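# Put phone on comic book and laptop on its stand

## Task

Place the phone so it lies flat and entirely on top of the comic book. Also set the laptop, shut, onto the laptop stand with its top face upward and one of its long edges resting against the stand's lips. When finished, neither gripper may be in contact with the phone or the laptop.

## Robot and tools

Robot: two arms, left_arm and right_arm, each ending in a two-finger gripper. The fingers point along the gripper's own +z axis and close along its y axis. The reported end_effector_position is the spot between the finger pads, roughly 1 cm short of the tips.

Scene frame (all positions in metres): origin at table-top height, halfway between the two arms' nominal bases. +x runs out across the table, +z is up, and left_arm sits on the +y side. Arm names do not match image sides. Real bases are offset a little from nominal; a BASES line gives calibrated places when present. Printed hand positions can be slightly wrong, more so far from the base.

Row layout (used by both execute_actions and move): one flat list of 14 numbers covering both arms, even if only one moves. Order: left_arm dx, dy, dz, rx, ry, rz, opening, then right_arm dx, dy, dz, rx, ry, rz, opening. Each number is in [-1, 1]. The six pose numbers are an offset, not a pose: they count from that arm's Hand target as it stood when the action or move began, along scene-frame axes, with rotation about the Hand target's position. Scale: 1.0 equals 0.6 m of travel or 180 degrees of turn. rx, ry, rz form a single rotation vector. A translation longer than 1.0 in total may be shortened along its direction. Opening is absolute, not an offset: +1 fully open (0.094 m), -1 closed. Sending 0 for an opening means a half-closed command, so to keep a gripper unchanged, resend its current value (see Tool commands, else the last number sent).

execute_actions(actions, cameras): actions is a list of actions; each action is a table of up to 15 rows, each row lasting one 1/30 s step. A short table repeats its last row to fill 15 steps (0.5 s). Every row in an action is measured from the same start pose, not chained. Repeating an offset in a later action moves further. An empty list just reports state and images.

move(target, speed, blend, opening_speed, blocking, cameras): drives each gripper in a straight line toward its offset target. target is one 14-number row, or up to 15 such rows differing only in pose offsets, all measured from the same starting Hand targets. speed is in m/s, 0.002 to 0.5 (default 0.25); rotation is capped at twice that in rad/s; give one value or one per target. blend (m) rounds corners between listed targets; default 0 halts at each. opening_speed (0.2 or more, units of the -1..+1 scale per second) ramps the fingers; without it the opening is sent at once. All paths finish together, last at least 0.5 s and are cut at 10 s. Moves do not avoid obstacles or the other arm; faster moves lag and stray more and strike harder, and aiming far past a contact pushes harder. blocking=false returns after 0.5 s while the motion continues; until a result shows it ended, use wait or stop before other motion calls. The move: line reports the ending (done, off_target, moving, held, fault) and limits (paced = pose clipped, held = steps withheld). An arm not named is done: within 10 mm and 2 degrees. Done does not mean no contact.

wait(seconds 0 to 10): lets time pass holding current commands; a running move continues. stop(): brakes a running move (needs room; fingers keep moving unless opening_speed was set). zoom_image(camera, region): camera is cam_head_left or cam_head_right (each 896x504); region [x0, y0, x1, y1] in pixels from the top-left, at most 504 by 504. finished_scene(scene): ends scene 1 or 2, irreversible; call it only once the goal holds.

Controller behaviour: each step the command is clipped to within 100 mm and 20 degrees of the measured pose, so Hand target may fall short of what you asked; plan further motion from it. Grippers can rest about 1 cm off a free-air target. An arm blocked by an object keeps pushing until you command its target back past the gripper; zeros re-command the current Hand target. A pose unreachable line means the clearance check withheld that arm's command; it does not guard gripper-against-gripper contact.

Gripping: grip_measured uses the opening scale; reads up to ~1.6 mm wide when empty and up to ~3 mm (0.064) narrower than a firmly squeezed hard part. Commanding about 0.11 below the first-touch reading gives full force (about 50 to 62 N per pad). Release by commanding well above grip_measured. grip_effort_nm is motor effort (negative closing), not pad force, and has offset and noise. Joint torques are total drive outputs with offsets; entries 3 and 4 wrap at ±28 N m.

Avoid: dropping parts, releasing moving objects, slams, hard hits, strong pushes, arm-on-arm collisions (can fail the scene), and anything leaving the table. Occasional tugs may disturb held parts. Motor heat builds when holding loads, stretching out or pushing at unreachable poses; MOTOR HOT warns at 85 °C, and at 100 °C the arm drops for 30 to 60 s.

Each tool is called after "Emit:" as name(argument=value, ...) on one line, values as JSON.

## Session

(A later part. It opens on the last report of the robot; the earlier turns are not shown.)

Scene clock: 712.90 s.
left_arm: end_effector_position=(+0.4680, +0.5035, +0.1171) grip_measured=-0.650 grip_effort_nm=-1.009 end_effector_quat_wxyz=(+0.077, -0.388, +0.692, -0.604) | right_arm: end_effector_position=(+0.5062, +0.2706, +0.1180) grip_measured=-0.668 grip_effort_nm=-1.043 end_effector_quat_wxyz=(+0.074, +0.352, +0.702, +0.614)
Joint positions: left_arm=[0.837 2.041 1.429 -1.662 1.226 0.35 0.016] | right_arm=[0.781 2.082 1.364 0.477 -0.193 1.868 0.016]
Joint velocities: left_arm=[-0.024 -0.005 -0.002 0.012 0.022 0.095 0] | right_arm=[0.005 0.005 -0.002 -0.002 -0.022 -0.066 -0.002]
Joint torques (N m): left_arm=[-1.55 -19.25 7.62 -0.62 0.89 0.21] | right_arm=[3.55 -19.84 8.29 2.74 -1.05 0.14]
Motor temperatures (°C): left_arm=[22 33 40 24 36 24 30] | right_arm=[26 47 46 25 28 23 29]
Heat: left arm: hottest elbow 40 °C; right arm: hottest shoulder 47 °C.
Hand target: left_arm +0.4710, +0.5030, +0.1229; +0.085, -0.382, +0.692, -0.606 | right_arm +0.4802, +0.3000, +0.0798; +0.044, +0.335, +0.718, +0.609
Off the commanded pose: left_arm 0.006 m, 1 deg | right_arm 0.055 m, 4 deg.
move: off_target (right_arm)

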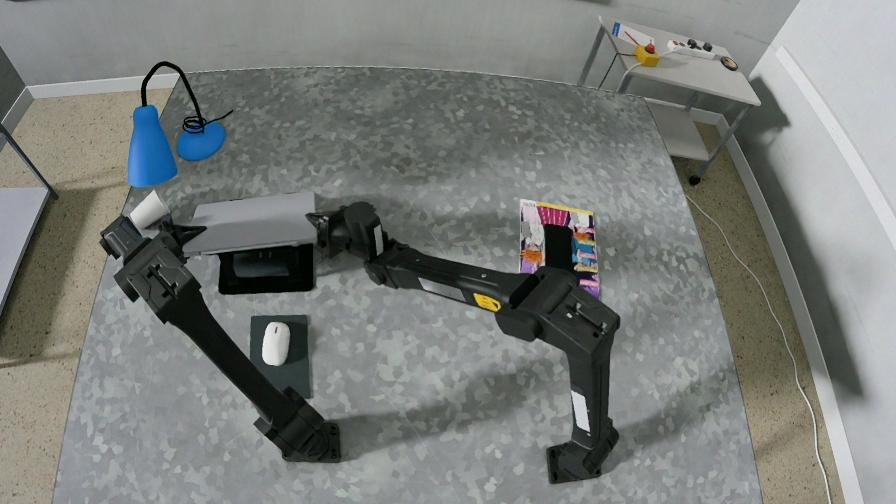

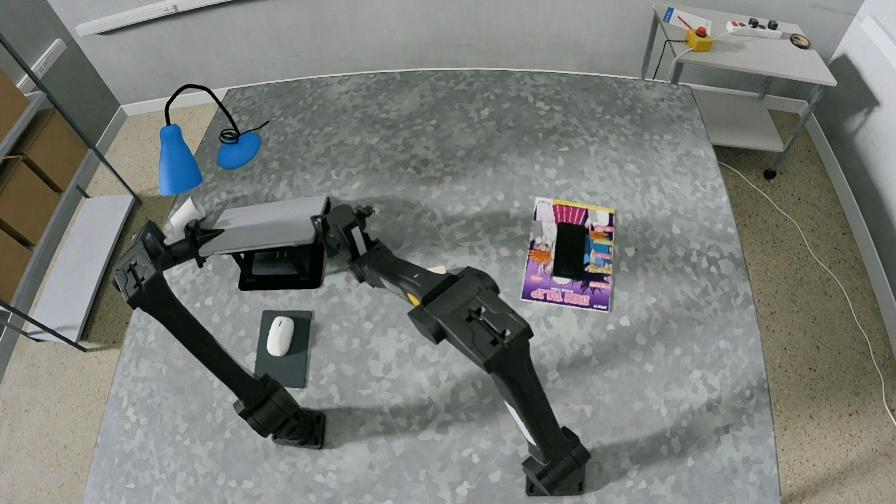

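Emit:
move(target=[0.035,0,0,0,0.04,0,-0.85,0.035,0,0.01,0,0.05,0,-0.85], speed=0.06)

Emit:
zoom_image(camera="cam_head_left", region=[190, 160, 340, 290])

Emit:
zoom_image(camera="cam_head_right", region=[205, 165, 355, 285])

Scene clock: 736.57 s.
left_arm: end_effector_position=(+0.4793, +0.5008, +0.1082) grip_measured=-0.651 grip_effort_nm=-1.004 end_effector_quat_wxyz=(+0.042, -0.420, +0.689, -0.589) | right_arm: end_effector_position=(+0.5169, +0.2679, +0.1093) grip_measured=-0.668 grip_effort_nm=-1.038 end_effector_quat_wxyz=(+0.035, +0.376, +0.714, +0.589)
Joint positions: left_arm=[0.811 2.041 1.438 -1.575 1.194 0.165 0.016] | right_arm=[0.757 2.092 1.412 0.361 -0.251 1.915 0.016]
Joint velocities: left_arm=[-0.015 -0.015 -0.007 -0.022 -0.007 -0.081 -0.001] | right_arm=[0.015 -0.005 -0.002 -0.007 -0.007 0.022 0.001]
Joint torques (N m): left_arm=[-2.32 -20.78 11.08 -0.38 0.12 -0.37] | right_arm=[2.9 -20.72 11.26 0.9 -1.29 0.66]
Motor temperatures (°C): left_arm=[22 34 39 24 34 24 30] | right_arm=[26 45 45 26 29 23 29]
Heat: left arm: hottest elbow 39 °C; right arm: hottest shoulder 45 °C.
Hand target: left_arm +0.4922, +0.5034, +0.1230; +0.042, -0.420, +0.696, -0.581 | right_arm +0.5014, +0.2998, +0.0855; -0.013, +0.382, +0.719, +0.581
Off the commanded pose: left_arm 0.020 m, 1 deg | right_arm 0.043 m, 6 deg.
move: off_target (left_arm, right_arm)

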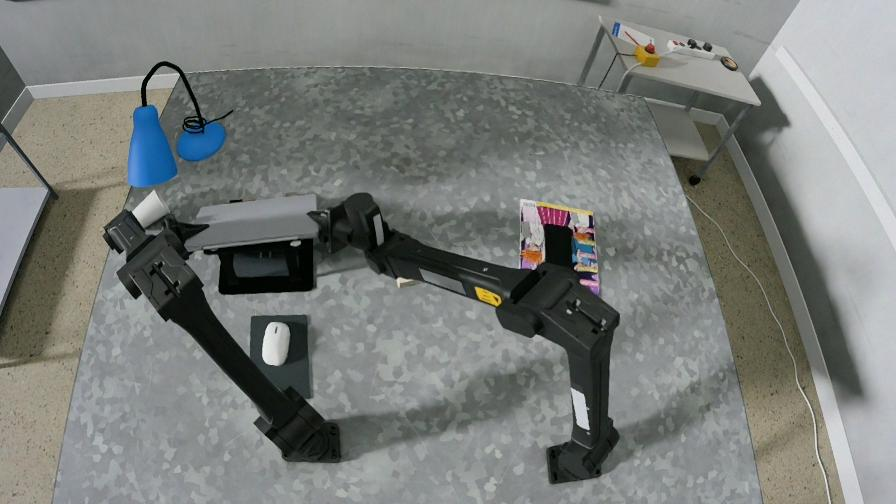

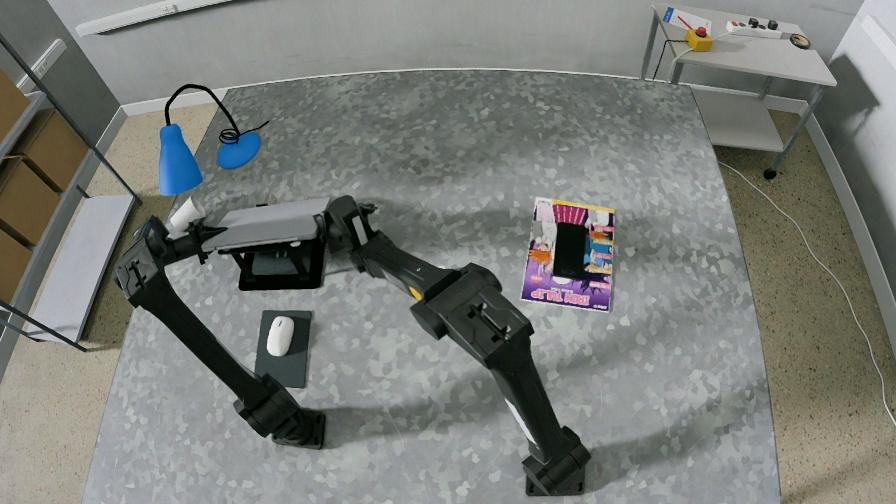

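Scaled by 3.360.

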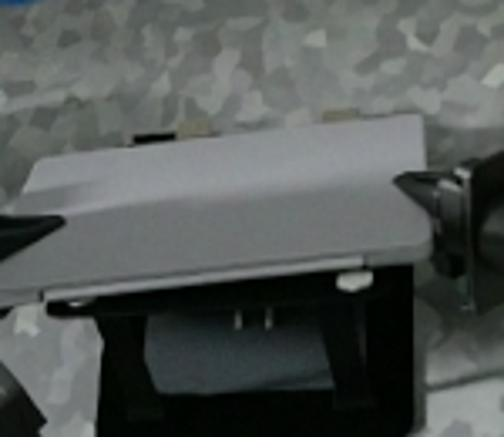

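Scaled by 3.360.

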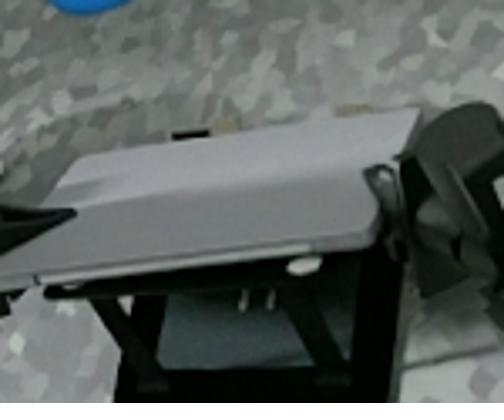

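Emit:
move(target=[0.02,0,-0.02,0,0,0,-0.85,0.02,0,-0.02,0,0,0,-0.85], speed=0.06)

Emit:
zoom_image(camera="cam_head_left", region=[190, 160, 340, 290])

Emit:
zoom_image(camera="cam_head_right", region=[205, 165, 355, 285])

Scene clock: 740.43 s.
left_arm: end_effector_position=(+0.4872, +0.5011, +0.1049) grip_measured=-0.651 grip_effort_nm=-1.009 end_effector_quat_wxyz=(+0.044, -0.422, +0.692, -0.584) | right_arm: end_effector_position=(+0.5265, +0.2688, +0.1037) grip_measured=-0.668 grip_effort_nm=-1.038 end_effector_quat_wxyz=(+0.031, +0.376, +0.714, +0.590)
Joint positions: left_arm=[0.8 2.042 1.443 -1.523 1.194 0.112 0.016] | right_arm=[0.746 2.117 1.439 0.361 -0.268 1.915 0.016]
Joint velocities: left_arm=[-0.005 -0.005 -0.002 -0.007 -0.095 -0.022 0] | right_arm=[0.005 0.005 -0.002 -0.017 -0.007 0.007 -0.001]
Joint torques (N m): left_arm=[-2.43 -18.9 12.07 -0.66 0.46 -0.28] | right_arm=[2.84 -20.37 11.28 1.28 -1.14 0.61]
Motor temperatures (°C): left_arm=[22 34 39 24 33 24 30] | right_arm=[26 45 46 25 29 23 29]
Heat: left arm: hottest elbow 39 °C; right arm: hottest elbow 46 °C.
Hand target: left_arm +0.5043, +0.5034, +0.1110; +0.042, -0.420, +0.696, -0.581 | right_arm +0.5132, +0.2996, +0.0735; -0.013, +0.382, +0.719, +0.581
Off the commanded pose: left_arm 0.018 m, 1 deg | right_arm 0.045 m, 5 deg.
move: off_target (left_arm, right_arm)

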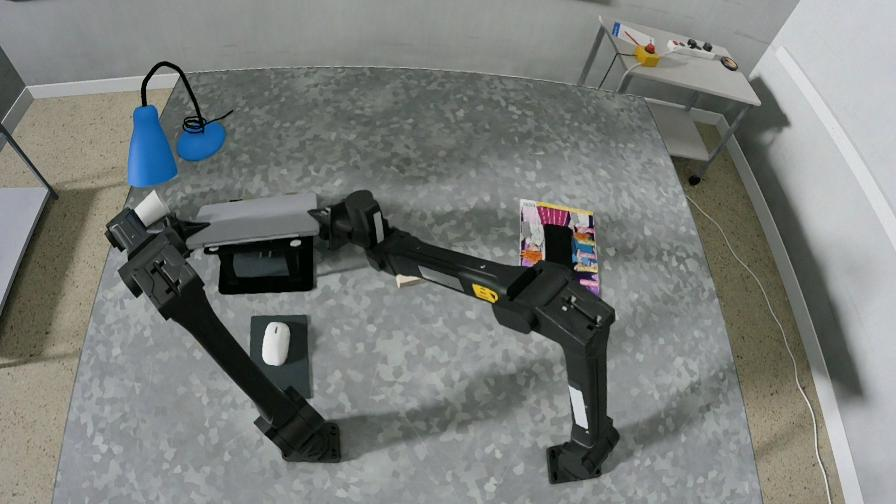

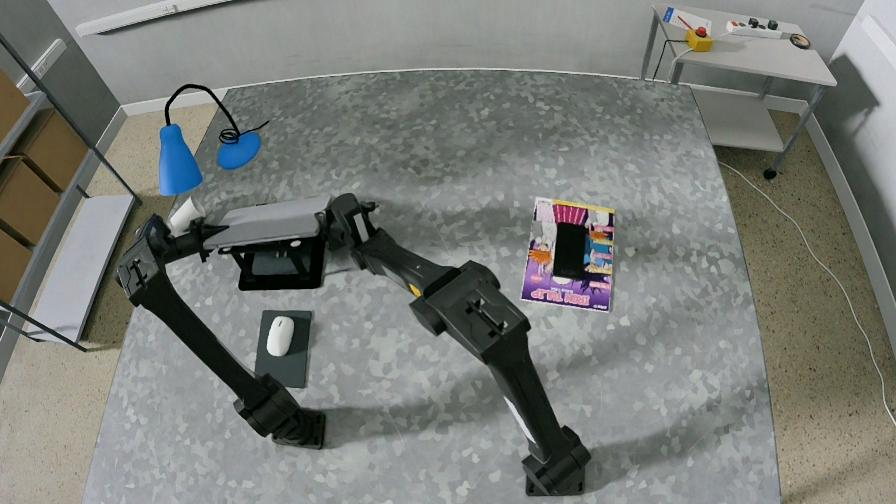

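Scaled by 3.360.

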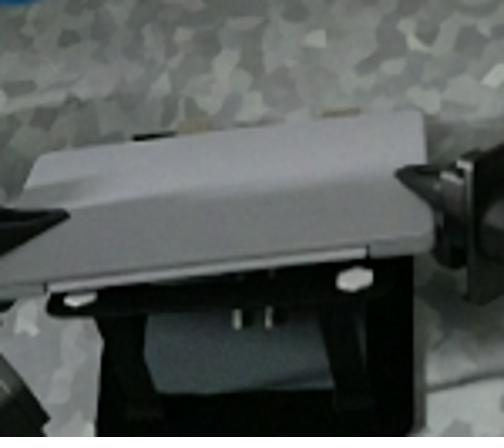

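Scaled by 3.360.

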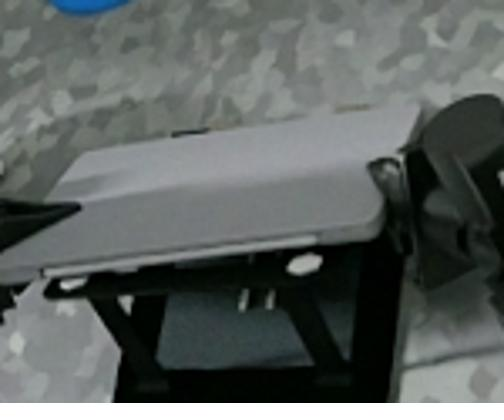

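Emit:
move(target=[0.015,0,-0.025,0,0.01,0,-0.85,0.015,0,-0.025,0,0.01,0,-0.85], speed=0.06)

Emit:
zoom_image(camera="cam_head_left", region=[190, 160, 340, 290])

Emit:
zoom_image(camera="cam_head_right", region=[205, 165, 355, 285])

Scene clock: 746.27 s.
left_arm: end_effector_position=(+0.4986, +0.5023, +0.0986) grip_measured=-0.651 grip_effort_nm=-1.009 end_effector_quat_wxyz=(+0.043, -0.425, +0.693, -0.580) | right_arm: end_effector_position=(+0.5373, +0.2700, +0.0970) grip_measured=-0.668 grip_effort_nm=-1.038 end_effector_quat_wxyz=(+0.028, +0.377, +0.712, +0.591)
Joint positions: left_arm=[0.785 2.058 1.461 -1.478 1.194 0.059 0.016] | right_arm=[0.735 2.147 1.47 0.361 -0.283 1.919 0.016]
Joint velocities: left_arm=[-0.005 -0.005 0.007 0.017 -0.022 -0.051 0] | right_arm=[0.015 -0.015 -0.007 -0.012 -0.022 0.007 -0.002]
Joint torques (N m): left_arm=[-3.96 -17.85 11.69 -0.03 0.01 -0.41] | right_arm=[2.73 -20.31 10.88 0.96 -1.21 0.73]
Motor temperatures (°C): left_arm=[22 33 39 24 33 24 30] | right_arm=[26 45 46 25 29 23 29]
Heat: left arm: hottest elbow 39 °C; right arm: hottest elbow 46 °C.
Hand target: left_arm +0.5136, +0.5035, +0.0963; +0.032, -0.429, +0.697, -0.574 | right_arm +0.5219, +0.2995, +0.0582; -0.024, +0.391, +0.718, +0.575
Off the commanded pose: left_arm 0.015 m, 2 deg | right_arm 0.051 m, 6 deg.
move: off_target (left_arm, right_arm)

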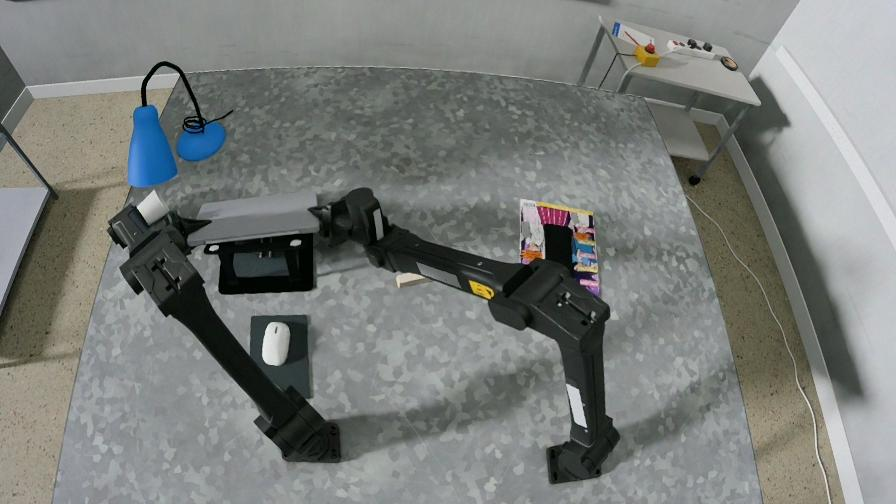

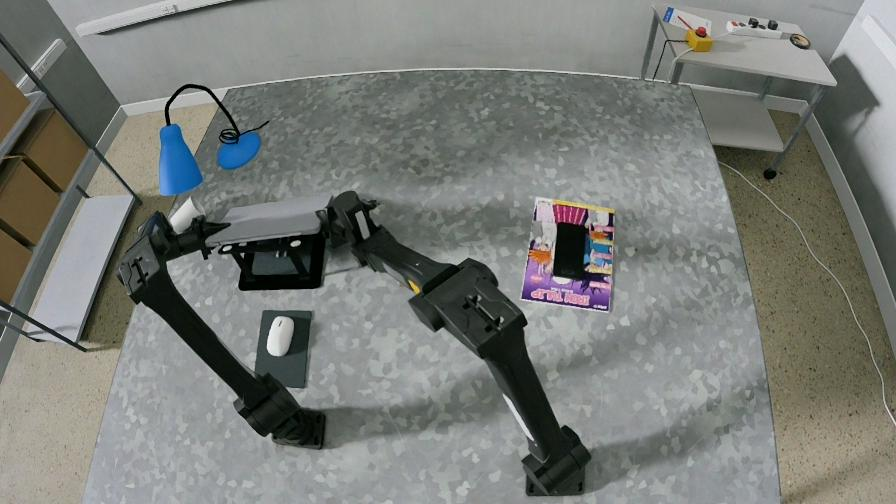

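Scaled by 3.360.

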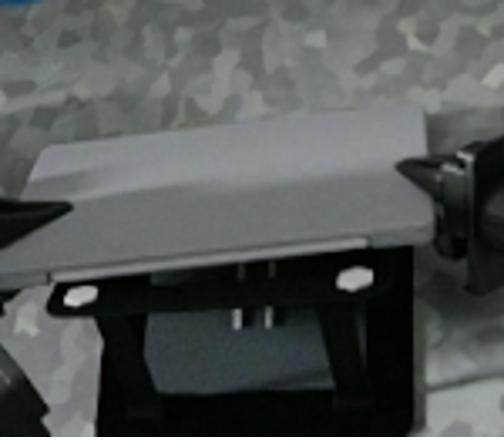

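Scaled by 3.360.

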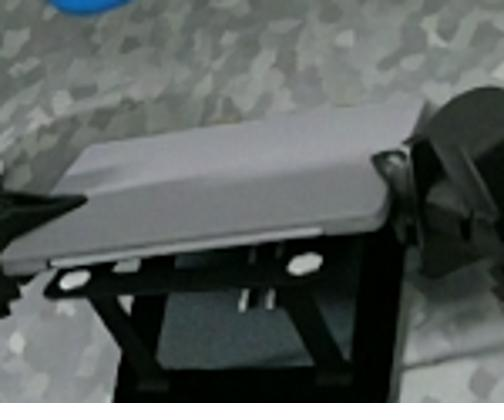

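Emit:
move(target=[0.015,0,-0.015,0,0,0,-0.85,0.015,0,-0.015,0,0,0,-0.85], speed=0.06)

Emit:
zoom_image(camera="cam_head_left", region=[190, 160, 340, 290])

Emit:
zoom_image(camera="cam_head_right", region=[205, 165, 355, 285])

Scene clock: 752.93 s.
left_arm: end_effector_position=(+0.5071, +0.5026, +0.0928) grip_measured=-0.651 grip_effort_nm=-1.009 end_effector_quat_wxyz=(+0.043, -0.425, +0.694, -0.579) | right_arm: end_effector_position=(+0.5462, +0.2703, +0.0915) grip_measured=-0.668 grip_effort_nm=-1.038 end_effector_quat_wxyz=(+0.026, +0.377, +0.712, +0.592)
Joint positions: left_arm=[0.774 2.074 1.476 -1.449 1.196 0.03 0.016] | right_arm=[0.726 2.17 1.494 0.361 -0.294 1.919 0.016]
Joint velocities: left_arm=[-0.015 0.005 0.002 0.002 -0.007 -0.081 0.001] | right_arm=[-0.005 0.005 -0.002 0.007 -0.007 -0.051 -0.001]
Joint torques (N m): left_arm=[-3.25 -18.84 11.88 0.16 0.08 -0.34] | right_arm=[2.73 -20.6 10.8 1.03 -1.17 0.69]
Motor temperatures (°C): left_arm=[22 32 40 24 32 24 30] | right_arm=[26 45 46 25 29 24 29]
Heat: left arm: hottest elbow 40 °C; right arm: hottest elbow 46 °C.
Hand target: left_arm +0.5227, +0.5035, +0.0873; +0.032, -0.429, +0.697, -0.574 | right_arm +0.5309, +0.2991, +0.0490; -0.024, +0.391, +0.718, +0.575
Off the commanded pose: left_arm 0.016 m, 1 deg | right_arm 0.054 m, 6 deg.
move: off_target (left_arm, right_arm)

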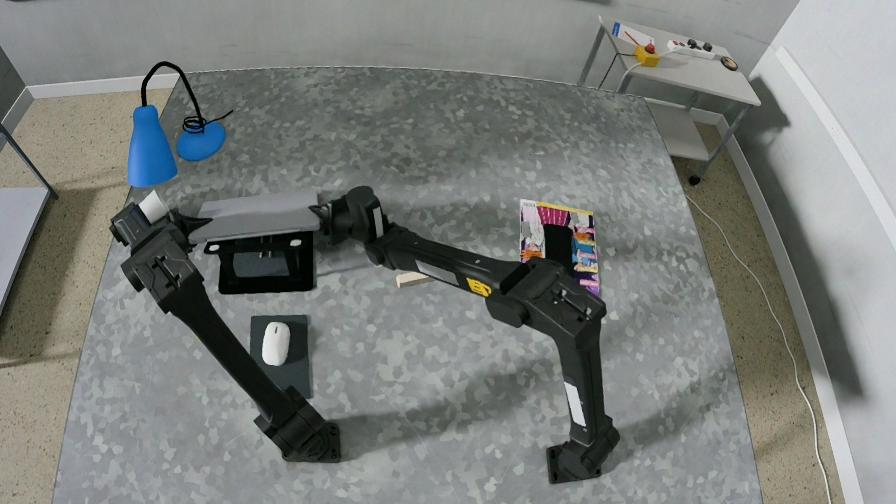

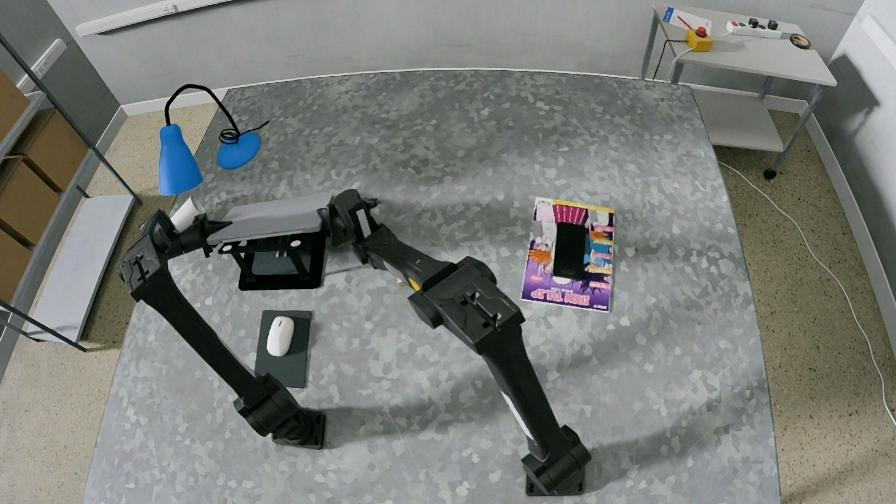

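Scaled by 3.360.

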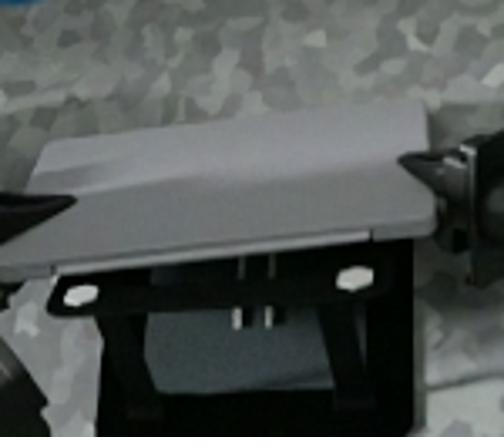

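Scaled by 3.360.

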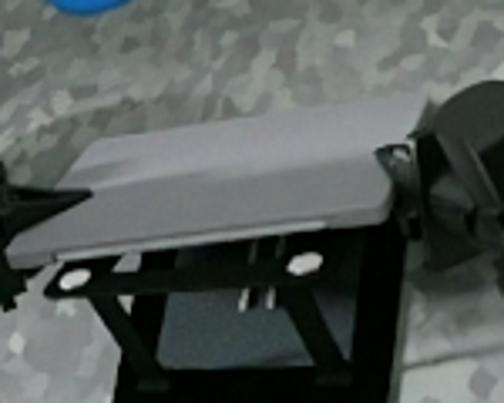

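Emit:
move(target=[-0.01,0,-0.025,0,0,0,-0.85,-0.01,0,-0.025,0,0,0,-0.85], speed=0.06)

Emit:
zoom_image(camera="cam_head_left", region=[190, 160, 340, 290])

Emit:
zoom_image(camera="cam_head_right", region=[205, 165, 355, 285])

Scene clock: 762.03 s.
left_arm: end_effector_position=(+0.5080, +0.5035, +0.0920) grip_measured=-0.651 grip_effort_nm=-1.009 end_effector_quat_wxyz=(+0.047, -0.423, +0.696, -0.578) | right_arm: end_effector_position=(+0.5466, +0.2707, +0.0915) grip_measured=-0.668 grip_effort_nm=-1.038 end_effector_quat_wxyz=(+0.027, +0.376, +0.710, +0.595)
Joint positions: left_arm=[0.774 2.074 1.476 -1.439 1.196 0.03 0.016] | right_arm=[0.726 2.173 1.494 0.37 -0.294 1.919 0.016]
Joint velocities: left_arm=[-0.015 -0.005 0.002 -0.012 -0.022 -0.095 -0.001] | right_arm=[-0.024 -0.015 -0.007 -0.007 -0.037 -0.022 0]
Joint torques (N m): left_arm=[-2.73 -16.79 9.59 0.39 -0.05 -0.23] | right_arm=[3.14 -19.72 9.21 1.99 -0.99 0.71]
Motor temperatures (°C): left_arm=[22 32 39 24 32 24 30] | right_arm=[26 45 46 25 30 24 29]
Heat: left arm: hottest elbow 39 °C; right arm: hottest elbow 46 °C.
Hand target: left_arm +0.5168, +0.5033, +0.0725; +0.032, -0.429, +0.697, -0.574 | right_arm +0.5247, +0.2992, +0.0343; -0.024, +0.391, +0.718, +0.575
Off the commanded pose: left_arm 0.021 m, 2 deg | right_arm 0.068 m, 7 deg.
move: off_target (left_arm, right_arm)

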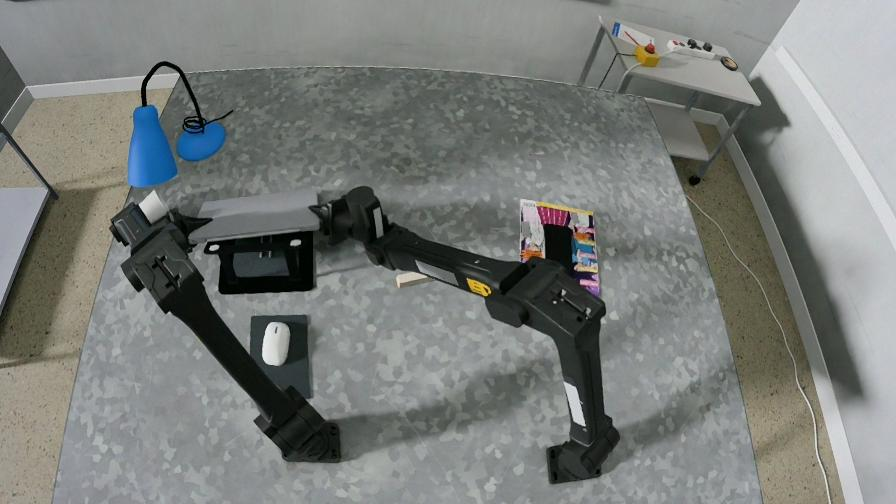

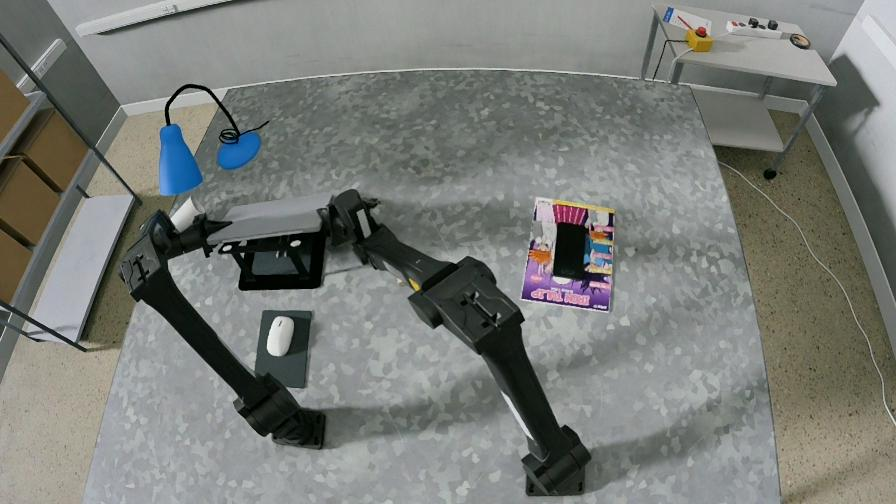

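Scaled by 3.360.

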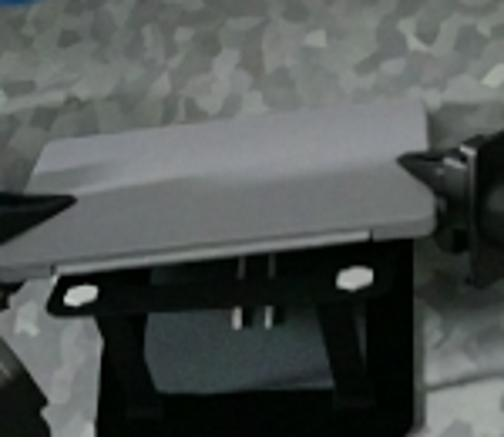

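Scaled by 3.360.

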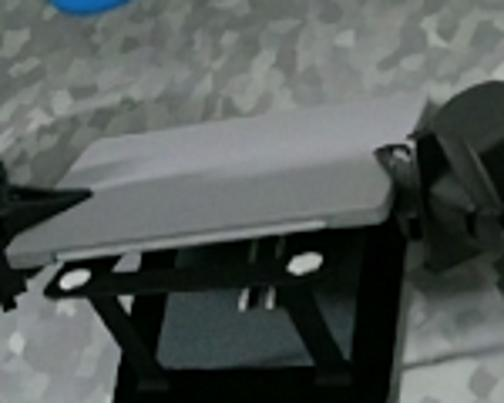

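Emit:
move(target=[0,0,-0.025,0,0,0,-0.85,0,0,-0.02,0,0,0,-0.85], speed=0.06, cameras=["cam_head_left"])

Emit:
zoom_image(camera="cam_head_left", region=[190, 160, 340, 290])

Scene clock: 764.67 s.
left_arm: end_effector_position=(+0.5091, +0.5044, +0.0903) grip_measured=-0.651 grip_effort_nm=-1.009 end_effector_quat_wxyz=(+0.049, -0.423, +0.696, -0.578) | right_arm: end_effector_position=(+0.5470, +0.2716, +0.0915) grip_measured=-0.668 grip_effort_nm=-1.043 end_effector_quat_wxyz=(+0.027, +0.373, +0.708, +0.599)
Joint positions: left_arm=[0.774 2.077 1.476 -1.428 1.198 0.025 0.016] | right_arm=[0.726 2.178 1.494 0.387 -0.296 1.921 0.016]
Joint velocities: left_arm=[-0.024 -0.005 0.002 -0.002 -0.037 -0.051 0] | right_arm=[0.005 -0.024 0.007 -0.002 0.022 0.022 0]
Joint torques (N m): left_arm=[-2.61 -16.38 8.91 1.33 -0.14 -0.19] | right_arm=[3.08 -18.84 8.73 1.89 -0.89 0.68]
Motor temperatures (°C): left_arm=[22 32 39 24 32 24 30] | right_arm=[26 45 46 25 29 24 29]
Heat: left arm: hottest elbow 39 °C; right arm: hottest elbow 46 °C.
Hand target: left_arm +0.5170, +0.5033, +0.0575; +0.032, -0.429, +0.697, -0.574 | right_arm +0.5245, +0.2991, +0.0224; -0.024, +0.391, +0.718, +0.575
Off the commanded pose: left_arm 0.034 m, 2 deg | right_arm 0.078 m, 7 deg.
move: off_target (left_arm, right_arm)
Images, in order (width x height): cam_head_left 896x504.

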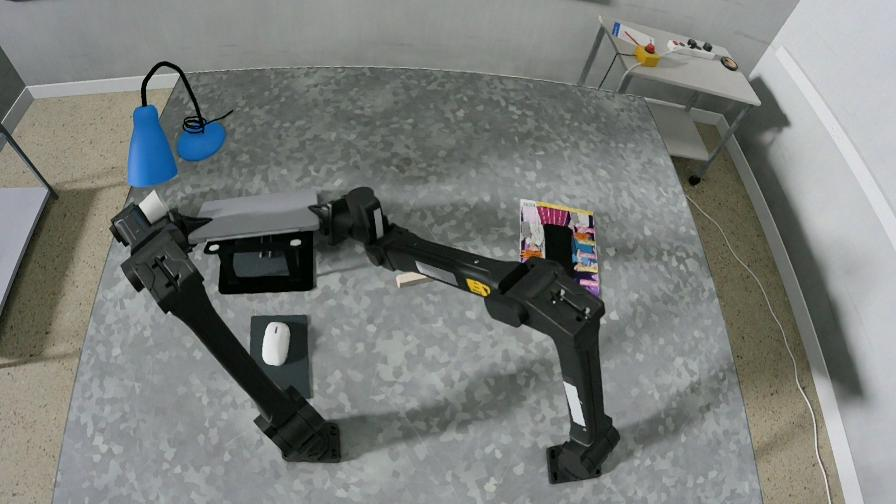

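Scaled by 3.360.

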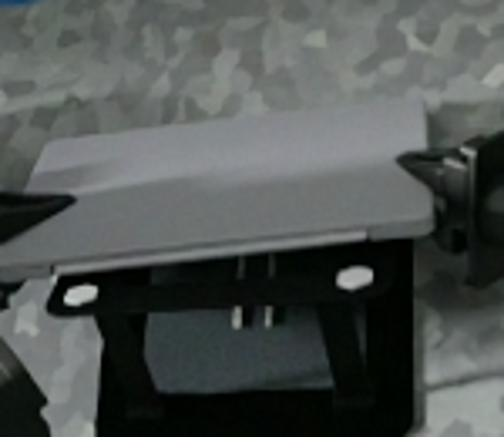

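Emit:
zoom_image(camera="cam_head_left", region=[220, 175, 320, 215])

Emit:
execute_actions(actions=[], cameras=["cam_head_right"])

Emit:
zoom_image(camera="cam_head_right", region=[230, 180, 340, 224])

Scaled by 5.040.

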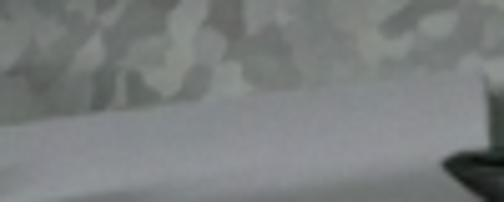

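Scene clock: 771.37 s.
left_arm: end_effector_position=(+0.5091, +0.5044, +0.0903) grip_measured=-0.651 grip_effort_nm=-1.009 end_effector_quat_wxyz=(+0.049, -0.423, +0.696, -0.578) | right_arm: end_effector_position=(+0.5470, +0.2717, +0.0913) grip_measured=-0.668 grip_effort_nm=-1.038 end_effector_quat_wxyz=(+0.027, +0.373, +0.708, +0.599)
Joint positions: left_arm=[0.774 2.077 1.476 -1.428 1.198 0.025 0.016] | right_arm=[0.726 2.178 1.494 0.387 -0.296 1.921 0.016]
Joint velocities: left_arm=[-0.005 -0.015 -0.007 -0.017 0.007 -0.037 -0.001] | right_arm=[-0.005 0.024 -0.007 -0.002 -0.037 0.066 0]
Joint torques (N m): left_arm=[-2.2 -15.03 8.76 1.18 -0.17 -0.11] | right_arm=[3.19 -18.78 8.77 2.06 -0.89 0.69]
Motor temperatures (°C): left_arm=[22 32 39 24 32 24 30] | right_arm=[26 44 45 25 29 24 29]
Heat: left arm: hottest elbow 39 °C; right arm: hottest elbow 45 °C.
Hand target: left_arm +0.5169, +0.5032, +0.0575; +0.032, -0.429, +0.697, -0.574 | right_arm +0.5245, +0.2991, +0.0222; -0.024, +0.391, +0.718, +0.575
Tool commands: left_gripper/opening=-0.85 right_gripper/opening=-0.85
Off the commanded pose: left_arm 0.034 m, 2 deg | right_arm 0.077 m, 7 deg.
Images, in order (width x height): cam_head_right 896x504.

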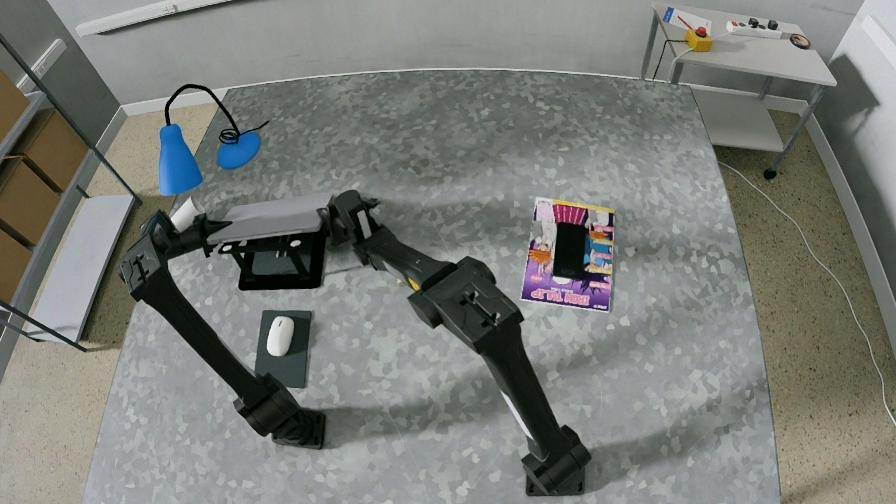

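Scaled by 4.582.

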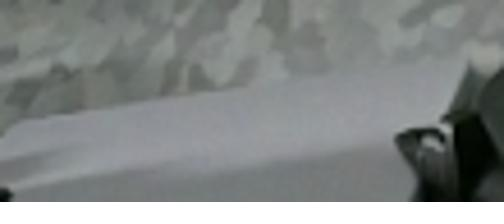

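Emit:
move(target=[0.0,0,0.01,0,-0.03,0,-0.85,0.0,0,0.01,0,-0.03,0,-0.85], speed=0.06)

Emit:
zoom_image(camera="cam_head_left", region=[190, 160, 340, 290])

Emit:
zoom_image(camera="cam_head_right", region=[205, 165, 355, 285])

Scene clock: 781.23 s.
left_arm: end_effector_position=(+0.5116, +0.5052, +0.0882) grip_measured=-0.651 grip_effort_nm=-1.009 end_effector_quat_wxyz=(+0.064, -0.412, +0.690, -0.591) | right_arm: end_effector_position=(+0.5496, +0.2717, +0.0927) grip_measured=-0.668 grip_effort_nm=-1.033 end_effector_quat_wxyz=(+0.041, +0.363, +0.703, +0.611)
Joint positions: left_arm=[0.776 2.092 1.476 -1.429 1.236 0.068 0.016] | right_arm=[0.726 2.187 1.491 0.431 -0.286 1.904 0.016]
Joint velocities: left_arm=[-0.015 -0.015 -0.002 -0.007 -0.081 0.007 0.001] | right_arm=[-0.005 -0.005 -0.012 -0.002 0.037 -0.022 0]
Joint torques (N m): left_arm=[-2.49 -16.79 8.21 0.81 0.54 0.44] | right_arm=[3.55 -19.43 7.92 2.82 -0.41 0.27]
Motor temperatures (°C): left_arm=[22 31 38 24 31 24 30] | right_arm=[26 43 44 25 29 24 29]
Heat: left arm: hottest elbow 38 °C; right arm: hottest elbow 44 °C.
Hand target: left_arm +0.5168, +0.5032, +0.0635; +0.064, -0.401, +0.695, -0.594 | right_arm +0.5245, +0.2990, +0.0281; +0.010, +0.364, +0.719, +0.592
Off the commanded pose: left_arm 0.025 m, 1 deg | right_arm 0.074 m, 5 deg.
move: off_target (left_arm, right_arm)

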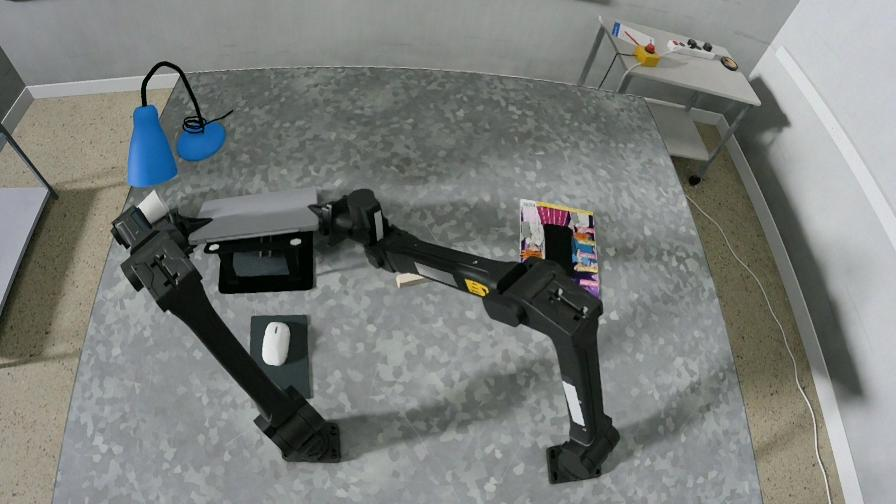

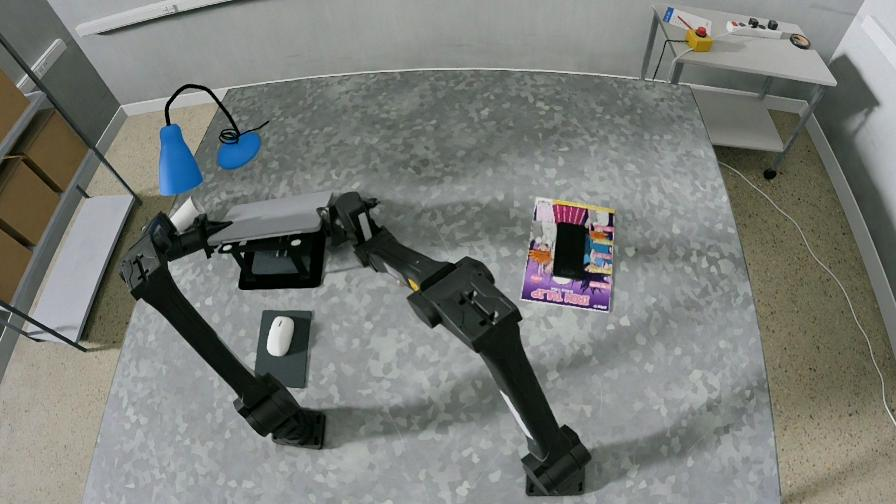

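Scaled by 3.360.

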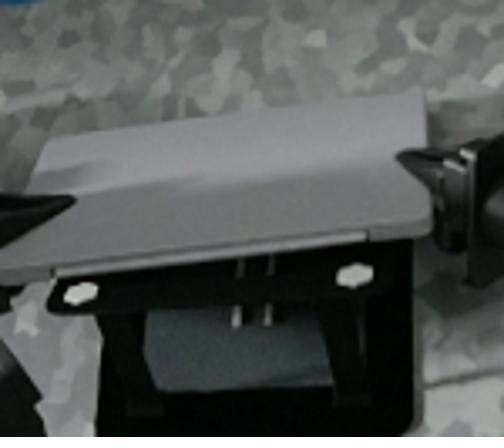

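Scaled by 3.360.

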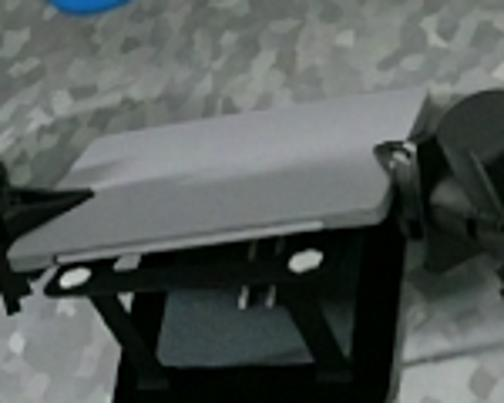

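Emit:
execute_actions(actions=[])

Emit:
zoom_image(camera="cam_head_left", region=[220, 175, 320, 215])

Emit:
zoom_image(camera="cam_head_left", region=[190, 215, 320, 300])

Emit:
zoom_image(camera="cam_head_right", region=[200, 210, 350, 310])

Scene clock: 789.43 s.
left_arm: end_effector_position=(+0.5116, +0.5052, +0.0881) grip_measured=-0.651 grip_effort_nm=-1.009 end_effector_quat_wxyz=(+0.064, -0.412, +0.690, -0.592) | right_arm: end_effector_position=(+0.5496, +0.2717, +0.0927) grip_measured=-0.668 grip_effort_nm=-1.038 end_effector_quat_wxyz=(+0.041, +0.363, +0.703, +0.611)
Joint positions: left_arm=[0.776 2.093 1.476 -1.429 1.236 0.069 0.016] | right_arm=[0.726 2.187 1.491 0.431 -0.286 1.904 0.016]
Joint velocities: left_arm=[-0.005 -0.005 -0.012 0.012 -0.007 0.022 -0.001] | right_arm=[-0.015 -0.005 0.002 -0.012 0.022 0.022 0.001]
Joint torques (N m): left_arm=[-1.73 -17.03 8.23 0.49 0.53 0.36] | right_arm=[3.49 -19.43 7.92 2.81 -0.41 0.28]
Motor temperatures (°C): left_arm=[22 31 38 24 31 24 30] | right_arm=[26 42 44 25 28 24 29]
Heat: left arm: hottest elbow 38 °C; right arm: hottest elbow 44 °C.
Hand target: left_arm +0.5168, +0.5032, +0.0634; +0.064, -0.401, +0.695, -0.594 | right_arm +0.5245, +0.2990, +0.0281; +0.010, +0.364, +0.719, +0.592
Tool commands: left_gripper/opening=-0.85 right_gripper/opening=-0.85
Off the commanded pose: left_arm 0.025 m, 1 deg | right_arm 0.074 m, 5 deg.

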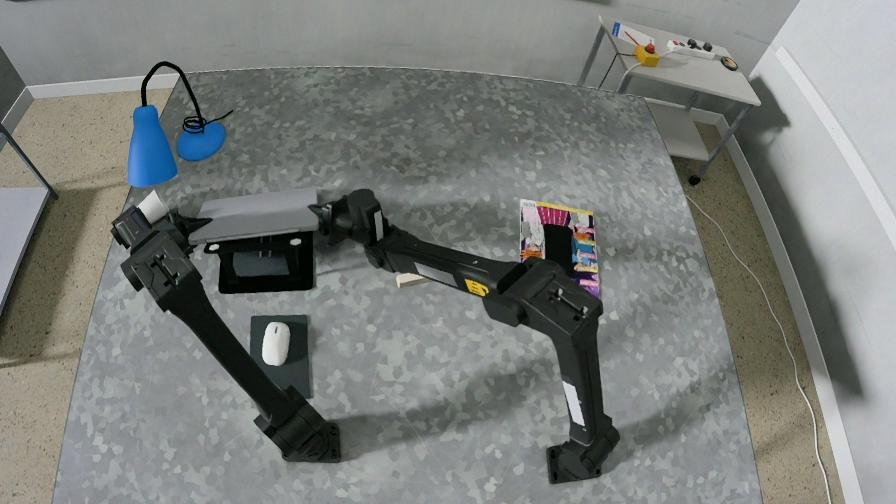

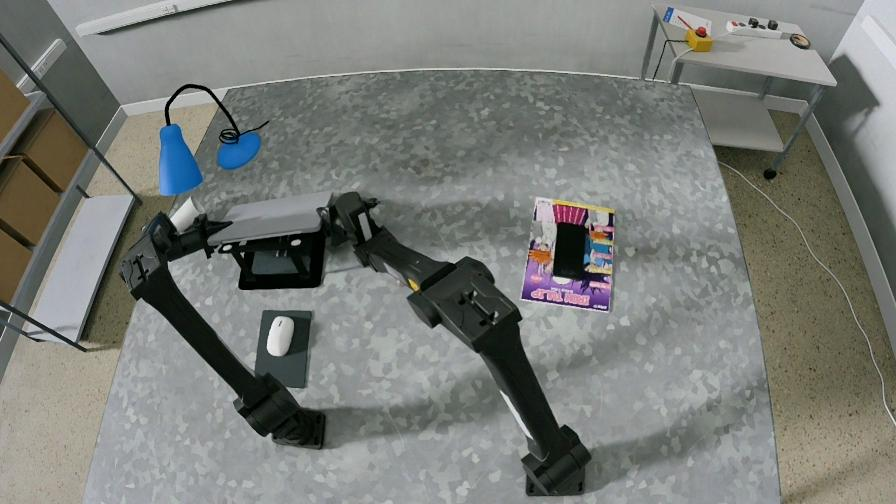

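Scaled by 5.040.

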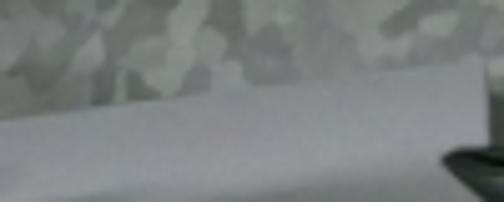

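Scaled by 3.877.

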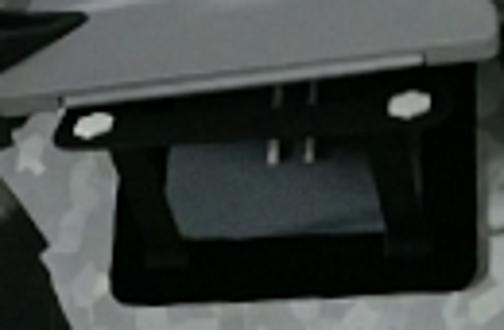

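Scaled by 3.360.

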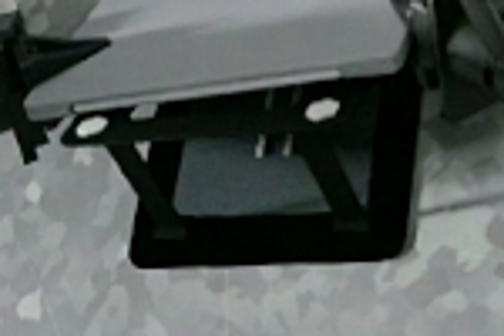

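Emit:
move(target=[[0,0,0.06,0,0.03,0,-0.85,0,0,0.1,0,0.03,0,-0.85],[-0.04,0,0.07,0,0.03,-0.01,-0.85,-0.07,0,0.11,0,0.03,-0.01,-0.85]], speed=0.07)

Emit:
zoom_image(camera="cam_head_left", region=[190, 160, 340, 290])

Emit:
zoom_image(camera="cam_head_right", region=[205, 165, 355, 285])

Scene clock: 799.10 s.
left_arm: end_effector_position=(+0.4954, +0.5030, +0.0925) grip_measured=-0.651 grip_effort_nm=-1.009 end_effector_quat_wxyz=(+0.030, -0.415, +0.701, -0.580) | right_arm: end_effector_position=(+0.5280, +0.2698, +0.0938) grip_measured=-0.668 grip_effort_nm=-1.043 end_effector_quat_wxyz=(+0.038, +0.396, +0.716, +0.574)
Joint positions: left_arm=[0.787 2.09 1.492 -1.554 1.169 0.138 0.016] | right_arm=[0.755 2.126 1.451 0.319 -0.226 1.927 0.016]
Joint velocities: left_arm=[-0.015 -0.015 -0.012 -0.017 -0.037 -0.007 0] | right_arm=[0.024 0.005 -0.007 0.002 0.022 0.007 -0.001]
Joint torques (N m): left_arm=[-1.96 -21.6 8.25 -1.92 -0.27 0.07] | right_arm=[4.78 -27.22 6.76 1.52 -0.73 0.9]
Motor temperatures (°C): left_arm=[22 31 38 24 31 24 30] | right_arm=[26 42 44 26 28 24 29]
Heat: left arm: hottest elbow 38 °C; right arm: hottest elbow 44 °C.
Hand target: left_arm +0.4924, +0.5034, +0.1050; +0.022, -0.418, +0.703, -0.575 | right_arm +0.4834, +0.3002, +0.0945; -0.015, +0.402, +0.713, +0.574
Off the commanded pose: left_arm 0.013 m, 1 deg | right_arm 0.054 m, 6 deg.
move: off_target (left_arm, right_arm)

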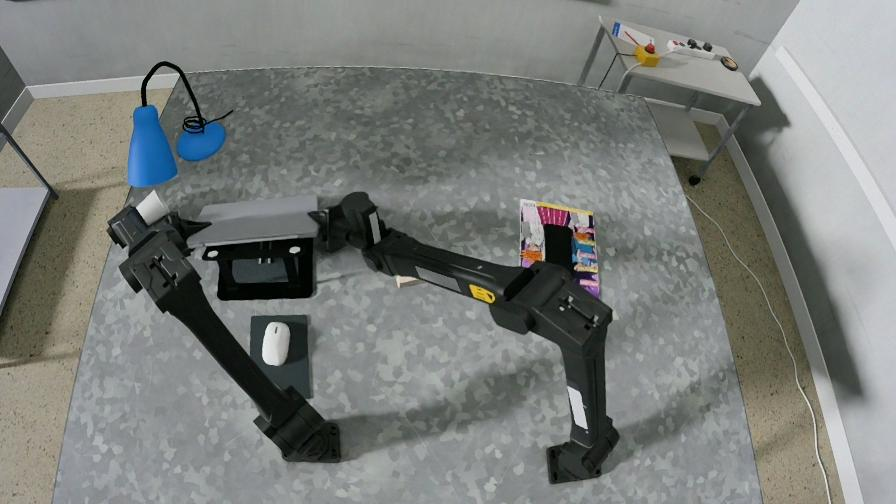

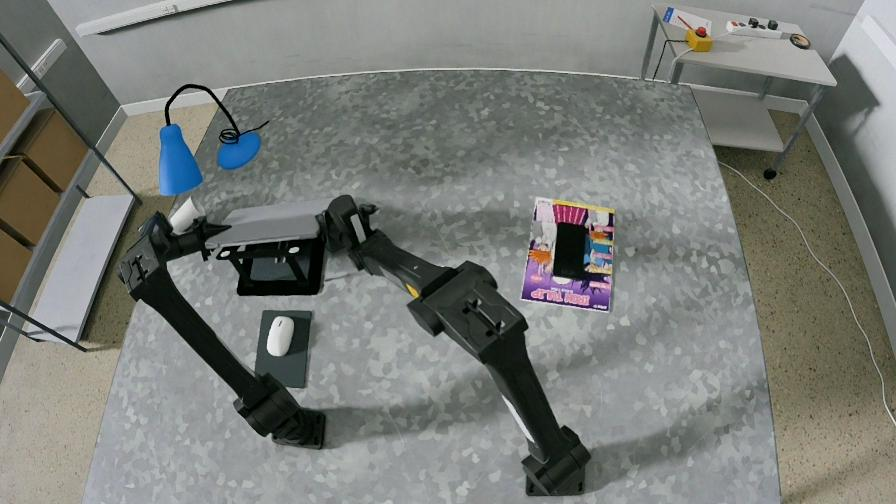

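Scaled by 3.360.

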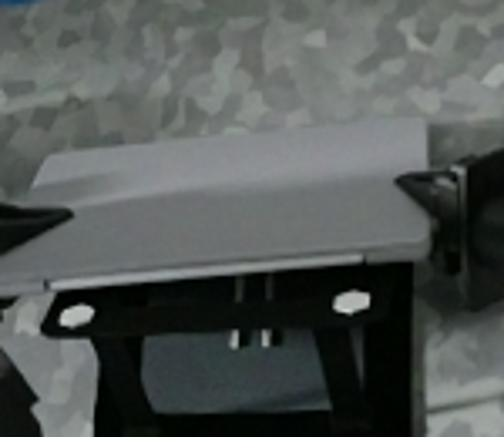

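Scaled by 3.360.

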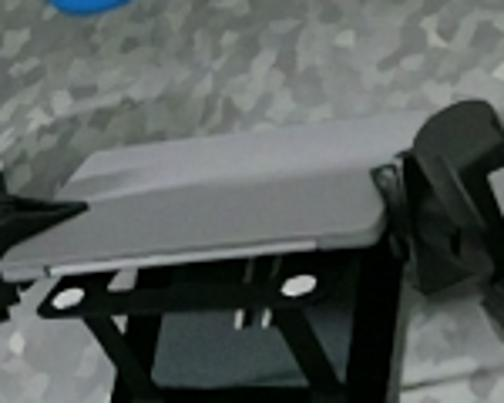

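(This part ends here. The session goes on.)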